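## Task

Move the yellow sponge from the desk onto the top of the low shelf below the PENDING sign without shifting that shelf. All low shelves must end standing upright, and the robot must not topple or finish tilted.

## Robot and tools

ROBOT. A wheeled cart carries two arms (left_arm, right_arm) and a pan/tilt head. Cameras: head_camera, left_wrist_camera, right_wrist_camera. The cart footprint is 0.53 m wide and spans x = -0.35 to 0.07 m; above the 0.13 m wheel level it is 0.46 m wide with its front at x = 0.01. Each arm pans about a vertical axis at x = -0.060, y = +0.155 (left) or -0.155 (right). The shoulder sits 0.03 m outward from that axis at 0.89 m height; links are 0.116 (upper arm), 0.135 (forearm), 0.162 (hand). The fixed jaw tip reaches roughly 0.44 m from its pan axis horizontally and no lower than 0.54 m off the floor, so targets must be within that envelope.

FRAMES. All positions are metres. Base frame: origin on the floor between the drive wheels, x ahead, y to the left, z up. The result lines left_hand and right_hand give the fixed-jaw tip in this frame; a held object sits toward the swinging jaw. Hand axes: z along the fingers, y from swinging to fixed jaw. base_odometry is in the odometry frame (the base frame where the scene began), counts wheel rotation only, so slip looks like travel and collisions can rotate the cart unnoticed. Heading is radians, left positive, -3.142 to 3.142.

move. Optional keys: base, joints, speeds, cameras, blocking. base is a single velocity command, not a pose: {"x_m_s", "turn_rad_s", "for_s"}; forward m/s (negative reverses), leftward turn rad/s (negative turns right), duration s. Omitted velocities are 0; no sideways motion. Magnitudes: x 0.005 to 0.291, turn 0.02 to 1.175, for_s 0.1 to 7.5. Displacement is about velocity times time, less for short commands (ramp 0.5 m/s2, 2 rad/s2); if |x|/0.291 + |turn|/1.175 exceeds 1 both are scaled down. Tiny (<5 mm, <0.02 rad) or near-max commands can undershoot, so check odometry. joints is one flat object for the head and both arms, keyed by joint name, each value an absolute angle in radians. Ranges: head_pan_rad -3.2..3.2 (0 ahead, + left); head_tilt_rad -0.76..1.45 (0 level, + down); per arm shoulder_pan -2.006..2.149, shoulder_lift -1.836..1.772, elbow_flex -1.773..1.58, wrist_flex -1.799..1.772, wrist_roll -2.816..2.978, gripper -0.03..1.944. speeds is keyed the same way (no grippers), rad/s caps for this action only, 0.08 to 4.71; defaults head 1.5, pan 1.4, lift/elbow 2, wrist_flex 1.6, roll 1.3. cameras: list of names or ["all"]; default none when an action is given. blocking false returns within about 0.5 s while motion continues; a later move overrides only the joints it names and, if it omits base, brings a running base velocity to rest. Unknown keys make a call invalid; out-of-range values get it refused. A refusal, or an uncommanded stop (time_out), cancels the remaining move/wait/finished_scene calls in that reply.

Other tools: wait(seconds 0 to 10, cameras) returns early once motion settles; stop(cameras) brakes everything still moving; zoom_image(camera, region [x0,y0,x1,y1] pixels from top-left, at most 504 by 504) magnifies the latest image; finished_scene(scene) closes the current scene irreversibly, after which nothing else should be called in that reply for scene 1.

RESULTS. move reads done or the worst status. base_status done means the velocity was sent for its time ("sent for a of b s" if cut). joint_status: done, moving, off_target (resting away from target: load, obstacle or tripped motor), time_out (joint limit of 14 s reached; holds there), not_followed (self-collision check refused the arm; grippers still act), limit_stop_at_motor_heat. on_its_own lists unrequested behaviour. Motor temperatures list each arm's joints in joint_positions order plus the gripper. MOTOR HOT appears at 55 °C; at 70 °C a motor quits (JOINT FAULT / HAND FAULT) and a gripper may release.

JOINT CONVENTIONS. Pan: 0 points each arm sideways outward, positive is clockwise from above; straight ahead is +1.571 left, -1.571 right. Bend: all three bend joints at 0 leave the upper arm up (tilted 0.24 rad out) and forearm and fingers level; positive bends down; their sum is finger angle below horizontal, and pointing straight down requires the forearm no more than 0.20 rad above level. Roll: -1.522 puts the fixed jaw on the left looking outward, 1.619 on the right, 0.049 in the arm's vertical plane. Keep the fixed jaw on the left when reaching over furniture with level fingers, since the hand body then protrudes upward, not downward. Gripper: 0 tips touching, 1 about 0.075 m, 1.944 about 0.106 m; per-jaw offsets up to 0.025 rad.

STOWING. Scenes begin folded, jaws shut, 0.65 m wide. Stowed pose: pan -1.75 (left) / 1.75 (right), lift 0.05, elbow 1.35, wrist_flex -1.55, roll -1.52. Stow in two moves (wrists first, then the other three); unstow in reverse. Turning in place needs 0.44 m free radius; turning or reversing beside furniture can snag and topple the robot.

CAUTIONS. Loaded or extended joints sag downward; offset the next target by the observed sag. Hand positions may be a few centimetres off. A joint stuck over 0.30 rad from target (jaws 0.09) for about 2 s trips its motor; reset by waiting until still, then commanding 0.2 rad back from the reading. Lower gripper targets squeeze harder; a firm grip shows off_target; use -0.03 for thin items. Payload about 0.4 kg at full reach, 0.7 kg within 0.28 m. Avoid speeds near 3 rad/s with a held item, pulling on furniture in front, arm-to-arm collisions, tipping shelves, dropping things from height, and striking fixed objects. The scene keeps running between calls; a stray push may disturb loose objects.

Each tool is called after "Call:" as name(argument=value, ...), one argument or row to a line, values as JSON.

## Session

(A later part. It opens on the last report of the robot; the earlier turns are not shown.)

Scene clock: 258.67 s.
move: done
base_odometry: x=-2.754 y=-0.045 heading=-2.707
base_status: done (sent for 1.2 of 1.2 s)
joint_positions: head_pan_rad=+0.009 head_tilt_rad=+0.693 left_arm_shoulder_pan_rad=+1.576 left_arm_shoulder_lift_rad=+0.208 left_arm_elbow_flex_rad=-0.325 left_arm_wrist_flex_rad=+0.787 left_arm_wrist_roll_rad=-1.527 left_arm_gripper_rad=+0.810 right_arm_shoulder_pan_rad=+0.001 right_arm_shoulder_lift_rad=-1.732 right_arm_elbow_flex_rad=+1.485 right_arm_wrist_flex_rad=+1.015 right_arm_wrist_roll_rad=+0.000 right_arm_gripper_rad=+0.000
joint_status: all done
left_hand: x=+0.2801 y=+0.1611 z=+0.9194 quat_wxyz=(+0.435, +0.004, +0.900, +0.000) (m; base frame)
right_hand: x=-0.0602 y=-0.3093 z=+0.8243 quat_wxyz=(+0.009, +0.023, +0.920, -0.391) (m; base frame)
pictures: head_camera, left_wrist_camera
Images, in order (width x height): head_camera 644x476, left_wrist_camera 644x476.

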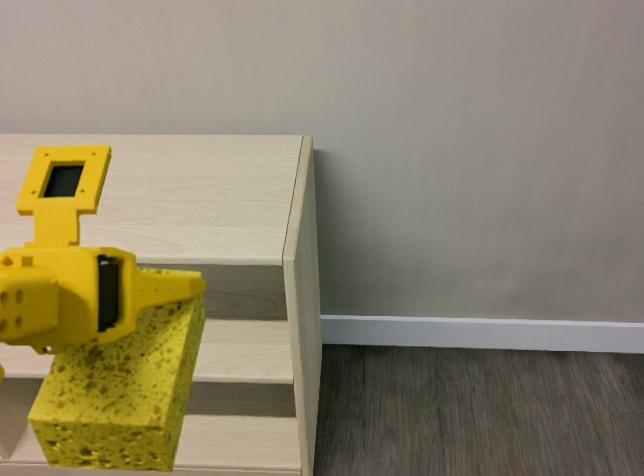

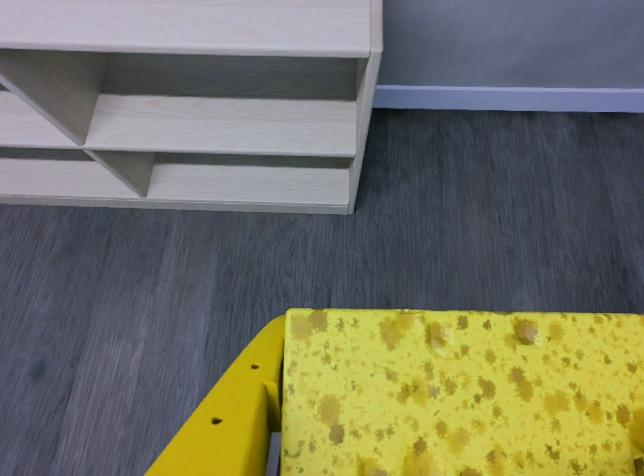

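Call:
move(
  base={"turn_rad_s": 0.5, "for_s": 1.0},
  joints={"head_tilt_rad": -0.35, "head_pan_rad": 0.1},
  cameras=["head_camera"],
)

Call:
move(
  base={"x_m_s": 0.2, "for_s": 1.25},
)

Call:
move(
  base={"turn_rad_s": -0.5, "for_s": 1.0},
  joints={"head_tilt_rad": 0.8, "head_pan_rad": 0},
  cameras=["head_camera"],
)

Scene clock: 269.00 s.
move: done
base_odometry: x=-2.755 y=-0.046 heading=-2.206
base_status: done (sent for 1 of 1 s)
joint_positions: head_pan_rad=+0.089 head_tilt_rad=-0.341 left_arm_shoulder_pan_rad=+1.568 left_arm_shoulder_lift_rad=+0.208 left_arm_elbow_flex_rad=-0.325 left_arm_wrist_flex_rad=+0.787 left_arm_wrist_roll_rad=-1.527 left_arm_gripper_rad=+0.810 right_arm_shoulder_pan_rad=-0.002 right_arm_shoulder_lift_rad=-1.732 right_arm_elbow_flex_rad=+1.485 right_arm_wrist_flex_rad=+1.015 right_arm_wrist_roll_rad=+0.000 right_arm_gripper_rad=+0.000
joint_status: all done
left_hand: x=+0.2800 y=+0.1637 z=+0.9194 quat_wxyz=(+0.435, +0.001, +0.900, +0.002) (m; base frame)
right_hand: x=-0.0597 y=-0.3093 z=+0.8243 quat_wxyz=(+0.010, +0.021, +0.920, -0.390) (m; base frame)
pictures: head_camera
Images, in order (width x height): head_camera 644x476.

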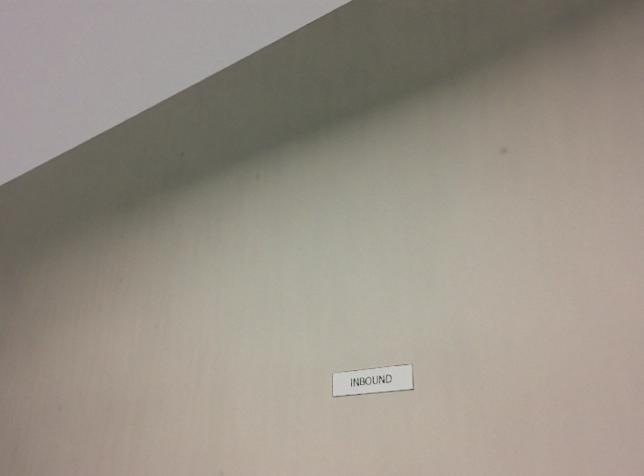

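Scene clock: 271.27 s.
move: done
base_odometry: x=-2.905 y=-0.250 heading=-2.205
base_status: done (sent for 1.27 of 1.27 s)
joint_positions: head_pan_rad=+0.089 head_tilt_rad=-0.342 left_arm_shoulder_pan_rad=+1.568 left_arm_shoulder_lift_rad=+0.208 left_arm_elbow_flex_rad=-0.325 left_arm_wrist_flex_rad=+0.787 left_arm_wrist_roll_rad=-1.527 left_arm_gripper_rad=+0.810 right_arm_shoulder_pan_rad=+0.001 right_arm_shoulder_lift_rad=-1.732 right_arm_elbow_flex_rad=+1.485 right_arm_wrist_flex_rad=+1.015 right_arm_wrist_roll_rad=+0.000 right_arm_gripper_rad=+0.000
joint_status: not commanded
left_hand: x=+0.2800 y=+0.1637 z=+0.9194 quat_wxyz=(+0.435, +0.001, +0.900, +0.002) (m; base frame)
right_hand: x=-0.0602 y=-0.3093 z=+0.8243 quat_wxyz=(+0.009, +0.023, +0.920, -0.391) (m; base frame)
pictures: none

Scene clock: 273.10 s.
move: done
base_odometry: x=-2.904 y=-0.250 heading=-2.707
base_status: done (sent for 1 of 1 s)
joint_positions: head_pan_rad=+0.009 head_tilt_rad=+0.794 left_arm_shoulder_pan_rad=+1.571 left_arm_shoulder_lift_rad=+0.208 left_arm_elbow_flex_rad=-0.325 left_arm_wrist_flex_rad=+0.787 left_arm_wrist_roll_rad=-1.527 left_arm_gripper_rad=+0.810 right_arm_shoulder_pan_rad=+0.001 right_arm_shoulder_lift_rad=-1.732 right_arm_elbow_flex_rad=+1.485 right_arm_wrist_flex_rad=+1.015 right_arm_wrist_roll_rad=+0.000 right_arm_gripper_rad=+0.000
joint_status: all done
left_hand: x=+0.2801 y=+0.1627 z=+0.9194 quat_wxyz=(+0.435, +0.002, +0.900, +0.001) (m; base frame)
right_hand: x=-0.0602 y=-0.3093 z=+0.8243 quat_wxyz=(+0.009, +0.023, +0.920, -0.391) (m; base frame)
pictures: head_camera
Images, in order (width x height): head_camera 644x476.

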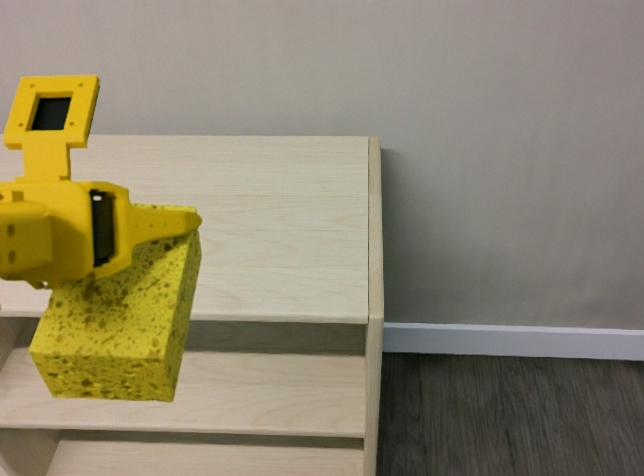

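Call:
move(
  joints={"head_tilt_rad": 0.1, "head_pan_rad": 1.0},
  cameras=["head_camera"],
)

Call:
move(
  joints={"head_pan_rad": 1.8},
  cameras=["head_camera"],
)

Call:
move(
  joints={"head_pan_rad": 2.6},
  cameras=["head_camera"],
)

Scene clock: 279.10 s.
move: done
base_odometry: x=-2.904 y=-0.250 heading=-2.707
base_status: not commanded
joint_positions: head_pan_rad=+0.989 head_tilt_rad=+0.111 left_arm_shoulder_pan_rad=+1.571 left_arm_shoulder_lift_rad=+0.208 left_arm_elbow_flex_rad=-0.325 left_arm_wrist_flex_rad=+0.787 left_arm_wrist_roll_rad=-1.527 left_arm_gripper_rad=+0.810 right_arm_shoulder_pan_rad=+0.001 right_arm_shoulder_lift_rad=-1.732 right_arm_elbow_flex_rad=+1.485 right_arm_wrist_flex_rad=+1.015 right_arm_wrist_roll_rad=+0.000 right_arm_gripper_rad=+0.000
joint_status: all done
left_hand: x=+0.2801 y=+0.1627 z=+0.9194 quat_wxyz=(+0.435, +0.002, +0.900, +0.001) (m; base frame)
right_hand: x=-0.0602 y=-0.3093 z=+0.8243 quat_wxyz=(+0.009, +0.023, +0.920, -0.391) (m; base frame)
pictures: head_camera
Images, in order (width x height): head_camera 644x476.

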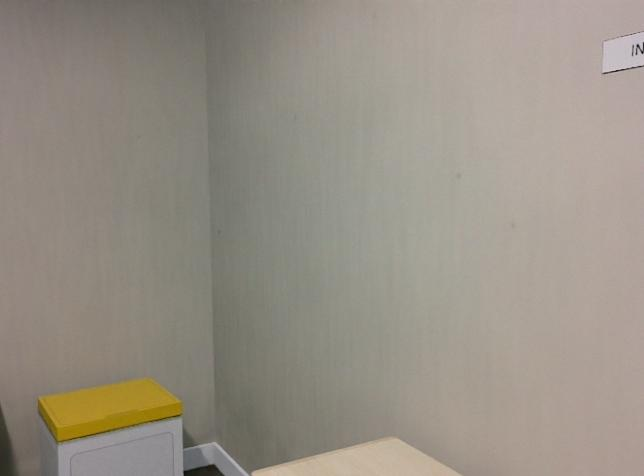

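Scene clock: 280.43 s.
move: done
base_odometry: x=-2.904 y=-0.250 heading=-2.707
base_status: not commanded
joint_positions: head_pan_rad=+1.789 head_tilt_rad=+0.111 left_arm_shoulder_pan_rad=+1.571 left_arm_shoulder_lift_rad=+0.208 left_arm_elbow_flex_rad=-0.325 left_arm_wrist_flex_rad=+0.787 left_arm_wrist_roll_rad=-1.527 left_arm_gripper_rad=+0.810 right_arm_shoulder_pan_rad=+0.001 right_arm_shoulder_lift_rad=-1.732 right_arm_elbow_flex_rad=+1.485 right_arm_wrist_flex_rad=+1.015 right_arm_wrist_roll_rad=+0.000 right_arm_gripper_rad=+0.000
joint_status: all done
left_hand: x=+0.2801 y=+0.1627 z=+0.9194 quat_wxyz=(+0.435, +0.002, +0.900, +0.001) (m; base frame)
right_hand: x=-0.0602 y=-0.3093 z=+0.8243 quat_wxyz=(+0.009, +0.023, +0.920, -0.391) (m; base frame)
pictures: head_camera
Images, in order (width x height): head_camera 644x476.

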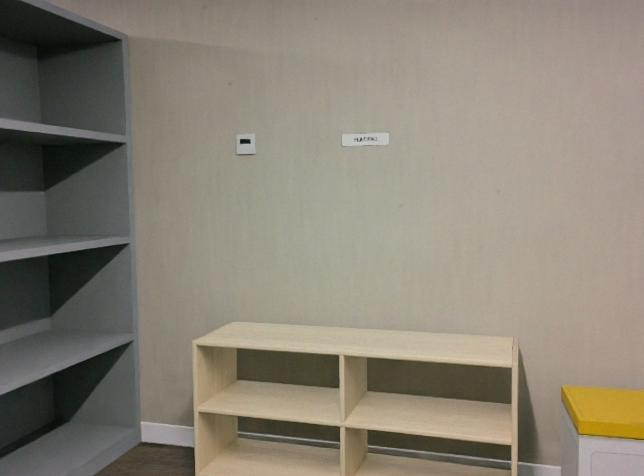

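Scene clock: 281.77 s.
move: done
base_odometry: x=-2.904 y=-0.250 heading=-2.707
base_status: not commanded
joint_positions: head_pan_rad=+2.589 head_tilt_rad=+0.111 left_arm_shoulder_pan_rad=+1.571 left_arm_shoulder_lift_rad=+0.208 left_arm_elbow_flex_rad=-0.325 left_arm_wrist_flex_rad=+0.787 left_arm_wrist_roll_rad=-1.527 left_arm_gripper_rad=+0.810 right_arm_shoulder_pan_rad=+0.001 right_arm_shoulder_lift_rad=-1.732 right_arm_elbow_flex_rad=+1.485 right_arm_wrist_flex_rad=+1.015 right_arm_wrist_roll_rad=+0.000 right_arm_gripper_rad=+0.000
joint_status: all done
left_hand: x=+0.2801 y=+0.1627 z=+0.9194 quat_wxyz=(+0.435, +0.002, +0.900, +0.001) (m; base frame)
right_hand: x=-0.0602 y=-0.3093 z=+0.8243 quat_wxyz=(+0.009, +0.023, +0.920, -0.391) (m; base frame)
pictures: head_camera
Images, in order (width x height): head_camera 644x476.

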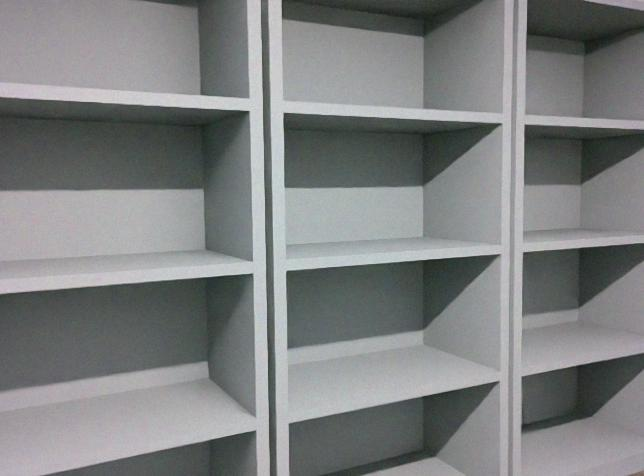

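Call:
move(
  base={"turn_rad_s": 0.6, "for_s": 2.78},
  joints={"head_tilt_rad": 0.2, "head_pan_rad": 0},
  cameras=["head_camera"],
)

Call:
move(
  base={"x_m_s": 0.25, "for_s": 5.9},
)

Call:
move(
  base={"turn_rad_s": -0.1, "for_s": 1.0},
  joints={"head_tilt_rad": 0.7},
  cameras=["head_camera"],
)

Scene clock: 305.43 s.
move: done
base_odometry: x=-2.904 y=-0.249 heading=-1.047
base_status: done (sent for 2.77 of 2.77 s)
joint_positions: head_pan_rad=+0.009 head_tilt_rad=+0.192 left_arm_shoulder_pan_rad=+1.569 left_arm_shoulder_lift_rad=+0.208 left_arm_elbow_flex_rad=-0.325 left_arm_wrist_flex_rad=+0.787 left_arm_wrist_roll_rad=-1.527 left_arm_gripper_rad=+0.810 right_arm_shoulder_pan_rad=+0.000 right_arm_shoulder_lift_rad=-1.732 right_arm_elbow_flex_rad=+1.485 right_arm_wrist_flex_rad=+1.015 right_arm_wrist_roll_rad=+0.000 right_arm_gripper_rad=+0.000
joint_status: all done
left_hand: x=+0.2800 y=+0.1632 z=+0.9194 quat_wxyz=(+0.435, +0.002, +0.900, +0.001) (m; base frame)
right_hand: x=-0.0599 y=-0.3093 z=+0.8243 quat_wxyz=(+0.010, +0.022, +0.920, -0.391) (m; base frame)
pictures: head_camera
Images, in order (width x height): head_camera 644x476.

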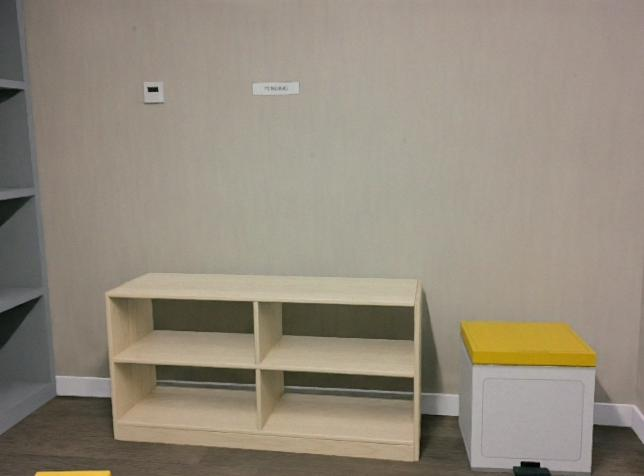

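Scene clock: 312.50 s.
move: done
base_odometry: x=-2.167 y=-1.528 heading=-1.048
base_status: done (sent for 5.9 of 5.9 s)
joint_positions: head_pan_rad=+0.009 head_tilt_rad=+0.193 left_arm_shoulder_pan_rad=+1.569 left_arm_shoulder_lift_rad=+0.208 left_arm_elbow_flex_rad=-0.325 left_arm_wrist_flex_rad=+0.787 left_arm_wrist_roll_rad=-1.527 left_arm_gripper_rad=+0.810 right_arm_shoulder_pan_rad=+0.003 right_arm_shoulder_lift_rad=-1.732 right_arm_elbow_flex_rad=+1.485 right_arm_wrist_flex_rad=+1.015 right_arm_wrist_roll_rad=+0.000 right_arm_gripper_rad=+0.000
joint_status: not commanded
left_hand: x=+0.2800 y=+0.1632 z=+0.9194 quat_wxyz=(+0.435, +0.002, +0.900, +0.001) (m; base frame)
right_hand: x=-0.0604 y=-0.3093 z=+0.8243 quat_wxyz=(+0.009, +0.024, +0.920, -0.391) (m; base frame)
pictures: none

Scene clock: 314.00 s.
move: done
base_odometry: x=-2.167 y=-1.528 heading=-1.143
base_status: done (sent for 1 of 1 s)
joint_positions: head_pan_rad=+0.009 head_tilt_rad=+0.693 left_arm_shoulder_pan_rad=+1.569 left_arm_shoulder_lift_rad=+0.208 left_arm_elbow_flex_rad=-0.325 left_arm_wrist_flex_rad=+0.787 left_arm_wrist_roll_rad=-1.527 left_arm_gripper_rad=+0.810 right_arm_shoulder_pan_rad=+0.003 right_arm_shoulder_lift_rad=-1.732 right_arm_elbow_flex_rad=+1.485 right_arm_wrist_flex_rad=+1.015 right_arm_wrist_roll_rad=+0.000 right_arm_gripper_rad=+0.000
joint_status: all done
left_hand: x=+0.2800 y=+0.1632 z=+0.9194 quat_wxyz=(+0.435, +0.002, +0.900, +0.001) (m; base frame)
right_hand: x=-0.0604 y=-0.3093 z=+0.8243 quat_wxyz=(+0.009, +0.024, +0.920, -0.391) (m; base frame)
pictures: head_camera
Images, in order (width x height): head_camera 644x476.

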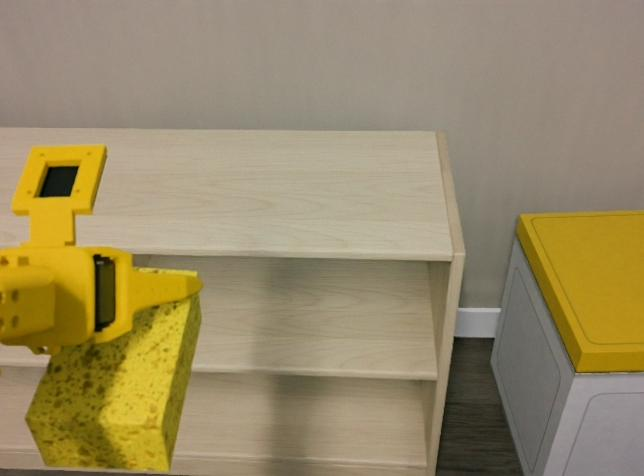

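Call:
move(
  base={"x_m_s":0.18,"for_s":3.15},
  joints={"head_tilt_rad":1.1},
  cameras=["head_camera","left_wrist_camera"],
)

Scene clock: 333.07 s.
move: done
base_odometry: x=-1.934 y=-2.048 heading=-1.148
base_status: done (sent for 3.17 of 3.17 s)
joint_positions: head_pan_rad=+0.009 head_tilt_rad=+1.094 left_arm_shoulder_pan_rad=+1.569 left_arm_shoulder_lift_rad=+0.208 left_arm_elbow_flex_rad=-0.325 left_arm_wrist_flex_rad=+0.787 left_arm_wrist_roll_rad=-1.527 left_arm_gripper_rad=+0.810 right_arm_shoulder_pan_rad=+0.001 right_arm_shoulder_lift_rad=-1.732 right_arm_elbow_flex_rad=+1.485 right_arm_wrist_flex_rad=+1.015 right_arm_wrist_roll_rad=+0.000 right_arm_gripper_rad=+0.000
joint_status: all done
left_hand: x=+0.2800 y=+0.1632 z=+0.9194 quat_wxyz=(+0.435, +0.002, +0.900, +0.001) (m; base frame)
right_hand: x=-0.0602 y=-0.3093 z=+0.8243 quat_wxyz=(+0.009, +0.023, +0.920, -0.391) (m; base frame)
pictures: head_camera, left_wrist_camera
Images, in order (width x height): head_camera 644x476, left_wrist_camera 644x476.

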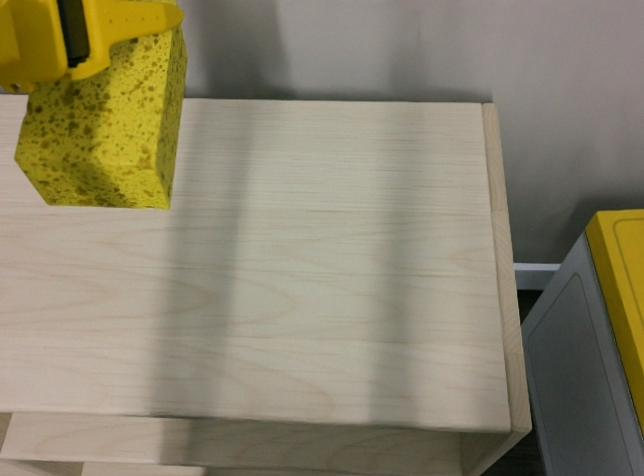

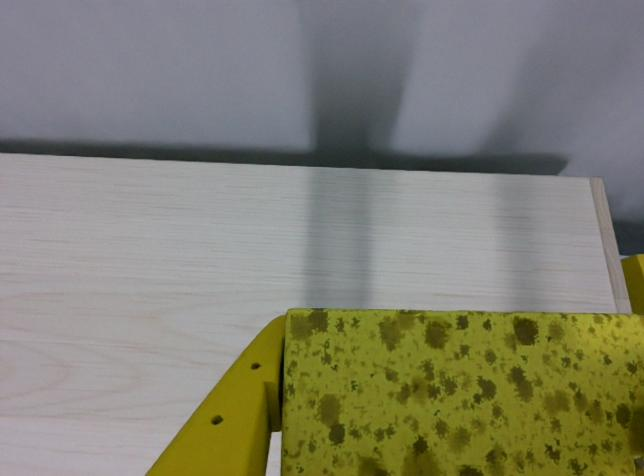

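Call:
move(
  joints={"left_arm_shoulder_lift_rad":1.06,"left_arm_elbow_flex_rad":-0.017,"left_arm_wrist_flex_rad":-0.465},
  speeds={"left_arm_shoulder_lift_rad":0.4,"left_arm_elbow_flex_rad":0.16,"left_arm_wrist_flex_rad":0.6},
)

Call:
move(
  joints={"left_arm_shoulder_lift_rad":1.47,"left_arm_elbow_flex_rad":-0.434,"left_arm_wrist_flex_rad":-0.36},
  speeds={"left_arm_shoulder_lift_rad":0.3,"left_arm_elbow_flex_rad":0.3,"left_arm_wrist_flex_rad":0.08},
)

Call:
move(
  joints={"left_arm_shoulder_lift_rad":1.62,"left_arm_elbow_flex_rad":-0.57,"left_arm_wrist_flex_rad":-0.40},
  speeds={"left_arm_shoulder_lift_rad":0.2,"left_arm_elbow_flex_rad":0.2,"left_arm_wrist_flex_rad":0.08},
  cameras=["head_camera","left_wrist_camera"],
)

Scene clock: 347.30 s.
move: done
base_odometry: x=-1.934 y=-2.048 heading=-1.148
base_status: not commanded
joint_positions: head_pan_rad=+0.009 head_tilt_rad=+1.094 left_arm_shoulder_pan_rad=+1.569 left_arm_shoulder_lift_rad=+1.073 left_arm_elbow_flex_rad=-0.015 left_arm_wrist_flex_rad=-0.449 left_arm_wrist_roll_rad=-1.527 left_arm_gripper_rad=+0.810 right_arm_shoulder_pan_rad=+0.001 right_arm_shoulder_lift_rad=-1.732 right_arm_elbow_flex_rad=+1.485 right_arm_wrist_flex_rad=+1.015 right_arm_wrist_roll_rad=+0.000 right_arm_gripper_rad=+0.000
joint_status: all done
left_hand: x=+0.2849 y=+0.1632 z=+0.7162 quat_wxyz=(+0.463, +0.002, +0.887, +0.001) (m; base frame)
right_hand: x=-0.0602 y=-0.3093 z=+0.8243 quat_wxyz=(+0.009, +0.023, +0.920, -0.391) (m; base frame)
pictures: none

Scene clock: 349.20 s.
move: done
base_odometry: x=-1.934 y=-2.048 heading=-1.148
base_status: not commanded
joint_positions: head_pan_rad=+0.009 head_tilt_rad=+1.094 left_arm_shoulder_pan_rad=+1.569 left_arm_shoulder_lift_rad=+1.484 left_arm_elbow_flex_rad=-0.406 left_arm_wrist_flex_rad=-0.363 left_arm_wrist_roll_rad=-1.527 left_arm_gripper_rad=+0.810 right_arm_shoulder_pan_rad=+0.001 right_arm_shoulder_lift_rad=-1.732 right_arm_elbow_flex_rad=+1.485 right_arm_wrist_flex_rad=+1.015 right_arm_wrist_roll_rad=+0.000 right_arm_gripper_rad=+0.000
joint_status: all done
left_hand: x=+0.2745 y=+0.1632 z=+0.6541 quat_wxyz=(+0.415, +0.002, +0.910, +0.001) (m; base frame)
right_hand: x=-0.0602 y=-0.3093 z=+0.8243 quat_wxyz=(+0.009, +0.023, +0.920, -0.391) (m; base frame)
pictures: none

Scene clock: 350.40 s.
move: done
base_odometry: x=-1.934 y=-2.048 heading=-1.148
base_status: not commanded
joint_positions: head_pan_rad=+0.009 head_tilt_rad=+1.094 left_arm_shoulder_pan_rad=+1.569 left_arm_shoulder_lift_rad=+1.602 left_arm_elbow_flex_rad=-0.570 left_arm_wrist_flex_rad=-0.405 left_arm_wrist_roll_rad=-1.518 left_arm_gripper_rad=+0.741 right_arm_shoulder_pan_rad=+0.000 right_arm_shoulder_lift_rad=-1.732 right_arm_elbow_flex_rad=+1.485 right_arm_wrist_flex_rad=+1.015 right_arm_wrist_roll_rad=+0.000 right_arm_gripper_rad=+0.000
joint_status: all done
on_its_own: left_arm_gripper_rad moved -0.069 to your old target +0.720
left_hand: x=+0.2855 y=+0.1632 z=+0.6549 quat_wxyz=(+0.454, -0.003, +0.891, -0.001) (m; base frame)
right_hand: x=-0.0599 y=-0.3093 z=+0.8243 quat_wxyz=(+0.010, +0.022, +0.920, -0.391) (m; base frame)
pictures: head_camera, left_wrist_camera
Images, in order (width x height): head_camera 644x476, left_wrist_camera 644x476.

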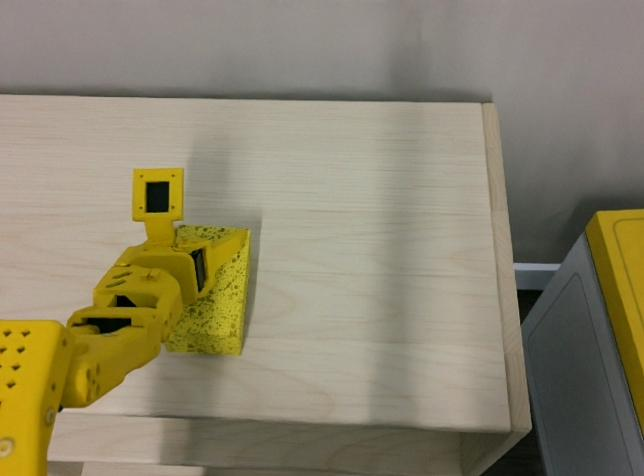

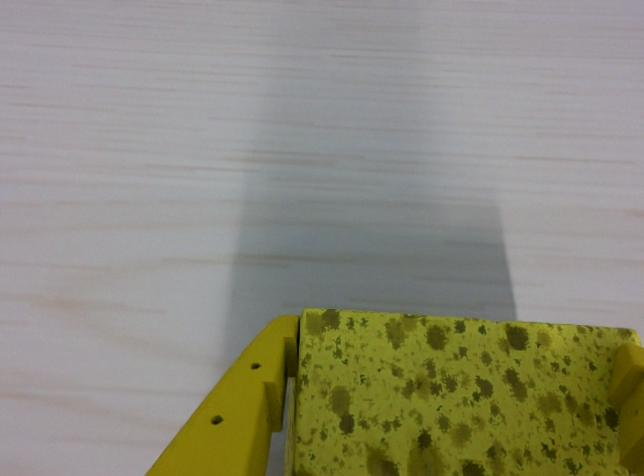

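Call:
move(
  joints={"left_arm_shoulder_lift_rad":1.7,"left_arm_elbow_flex_rad":-0.6,"left_arm_wrist_flex_rad":-0.47},
  speeds={"left_arm_shoulder_lift_rad":0.15,"left_arm_elbow_flex_rad":0.1,"left_arm_wrist_flex_rad":0.1},
  cameras=["left_wrist_camera"],
)

Scene clock: 358.30 s.
move: done
base_odometry: x=-1.934 y=-2.048 heading=-1.148
base_status: not commanded
joint_positions: head_pan_rad=+0.009 head_tilt_rad=+1.094 left_arm_shoulder_pan_rad=+1.568 left_arm_shoulder_lift_rad=+1.656 left_arm_elbow_flex_rad=-0.604 left_arm_wrist_flex_rad=-0.474 left_arm_wrist_roll_rad=-1.518 left_arm_gripper_rad=+0.741 right_arm_shoulder_pan_rad=+0.000 right_arm_shoulder_lift_rad=-1.732 right_arm_elbow_flex_rad=+1.485 right_arm_wrist_flex_rad=+1.015 right_arm_wrist_roll_rad=+0.000 right_arm_gripper_rad=+0.000
joint_status: all done
left_hand: x=+0.2859 y=+0.1637 z=+0.6540 quat_wxyz=(+0.476, -0.003, +0.879, +0.000) (m; base frame)
right_hand: x=-0.0599 y=-0.3093 z=+0.8243 quat_wxyz=(+0.010, +0.022, +0.920, -0.391) (m; base frame)
pictures: left_wrist_camera
Images, in order (width x height): left_wrist_camera 644x476.

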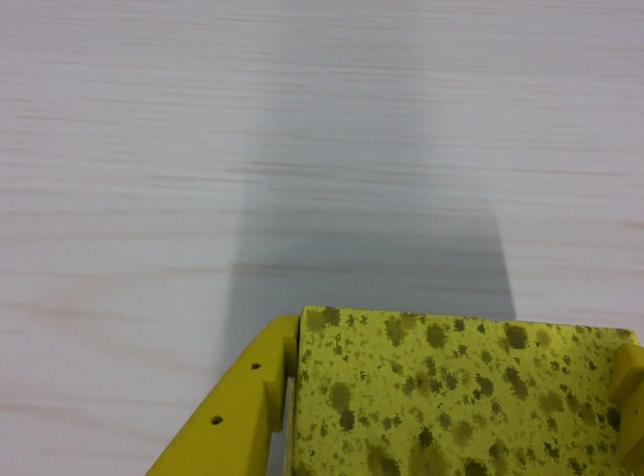

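Call:
move(
  joints={"left_arm_gripper_rad":0.9},
)

Call:
move(
  joints={"left_arm_gripper_rad":1.5},
  cameras=["left_wrist_camera"],
)

Call:
move(
  joints={"left_arm_shoulder_lift_rad":1.0,"left_arm_elbow_flex_rad":-0.1,"left_arm_wrist_flex_rad":-0.3},
  speeds={"left_arm_shoulder_lift_rad":0.5,"left_arm_elbow_flex_rad":0.4,"left_arm_wrist_flex_rad":0.15},
  cameras=["head_camera","left_wrist_camera"],
)

Scene clock: 372.13 s.
move: done
base_odometry: x=-1.934 y=-2.048 heading=-1.148
base_status: not commanded
joint_positions: head_pan_rad=+0.009 head_tilt_rad=+1.094 left_arm_shoulder_pan_rad=+1.568 left_arm_shoulder_lift_rad=+1.665 left_arm_elbow_flex_rad=-0.604 left_arm_wrist_flex_rad=-0.474 left_arm_wrist_roll_rad=-1.518 left_arm_gripper_rad=+0.894 right_arm_shoulder_pan_rad=+0.000 right_arm_shoulder_lift_rad=-1.732 right_arm_elbow_flex_rad=+1.485 right_arm_wrist_flex_rad=+1.015 right_arm_wrist_roll_rad=+0.000 right_arm_gripper_rad=+0.000
joint_status: all done
left_hand: x=+0.2836 y=+0.1637 z=+0.6511 quat_wxyz=(+0.472, -0.003, +0.882, +0.000) (m; base frame)
right_hand: x=-0.0599 y=-0.3093 z=+0.8243 quat_wxyz=(+0.010, +0.022, +0.920, -0.391) (m; base frame)
pictures: none

Scene clock: 372.97 s.
move: done
base_odometry: x=-1.934 y=-2.048 heading=-1.148
base_status: not commanded
joint_positions: head_pan_rad=+0.009 head_tilt_rad=+1.094 left_arm_shoulder_pan_rad=+1.568 left_arm_shoulder_lift_rad=+1.700 left_arm_elbow_flex_rad=-0.595 left_arm_wrist_flex_rad=-0.463 left_arm_wrist_roll_rad=-1.518 left_arm_gripper_rad=+1.493 right_arm_shoulder_pan_rad=+0.000 right_arm_shoulder_lift_rad=-1.732 right_arm_elbow_flex_rad=+1.485 right_arm_wrist_flex_rad=+1.015 right_arm_wrist_roll_rad=+0.000 right_arm_gripper_rad=+0.000
joint_status: all done
left_hand: x=+0.2719 y=+0.1637 z=+0.6371 quat_wxyz=(+0.448, -0.003, +0.894, +0.000) (m; base frame)
right_hand: x=-0.0599 y=-0.3093 z=+0.8243 quat_wxyz=(+0.010, +0.022, +0.920, -0.391) (m; base frame)
pictures: left_wrist_camera
Images, in order (width x height): left_wrist_camera 644x476.

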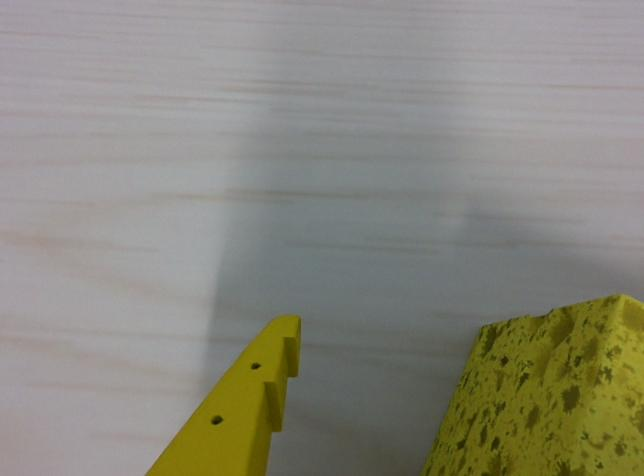

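Scene clock: 374.90 s.
move: done
base_odometry: x=-1.934 y=-2.048 heading=-1.148
base_status: not commanded
joint_positions: head_pan_rad=+0.009 head_tilt_rad=+1.094 left_arm_shoulder_pan_rad=+1.568 left_arm_shoulder_lift_rad=+1.062 left_arm_elbow_flex_rad=-0.099 left_arm_wrist_flex_rad=-0.302 left_arm_wrist_roll_rad=-1.518 left_arm_gripper_rad=+1.493 right_arm_shoulder_pan_rad=+0.000 right_arm_shoulder_lift_rad=-1.732 right_arm_elbow_flex_rad=+1.485 right_arm_wrist_flex_rad=+1.015 right_arm_wrist_roll_rad=+0.000 right_arm_gripper_rad=+0.000
joint_status: all done
left_hand: x=+0.2902 y=+0.1637 z=+0.7178 quat_wxyz=(+0.439, -0.003, +0.898, +0.000) (m; base frame)
right_hand: x=-0.0599 y=-0.3093 z=+0.8243 quat_wxyz=(+0.010, +0.022, +0.920, -0.391) (m; base frame)
pictures: head_camera, left_wrist_camera
Images, in order (width x height): head_camera 644x476, left_wrist_camera 644x476.

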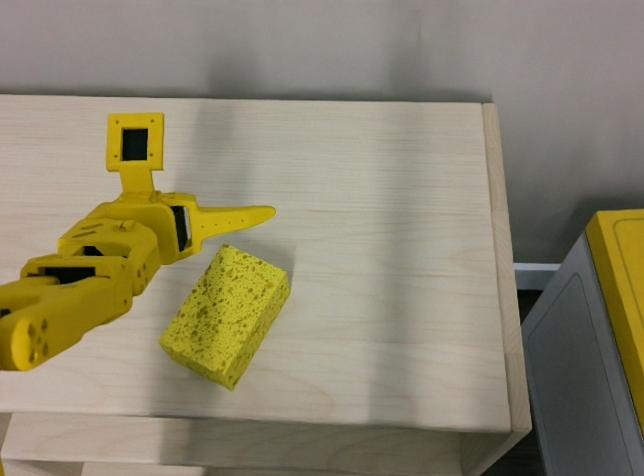

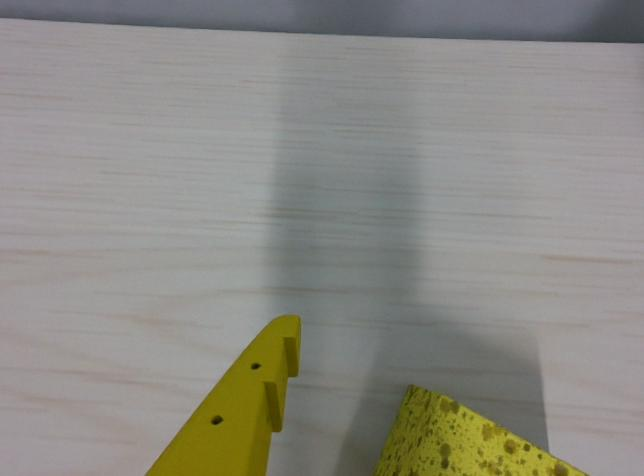

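Call:
finished_scene(
  scene=3,
)

The scene is finished: the task was done.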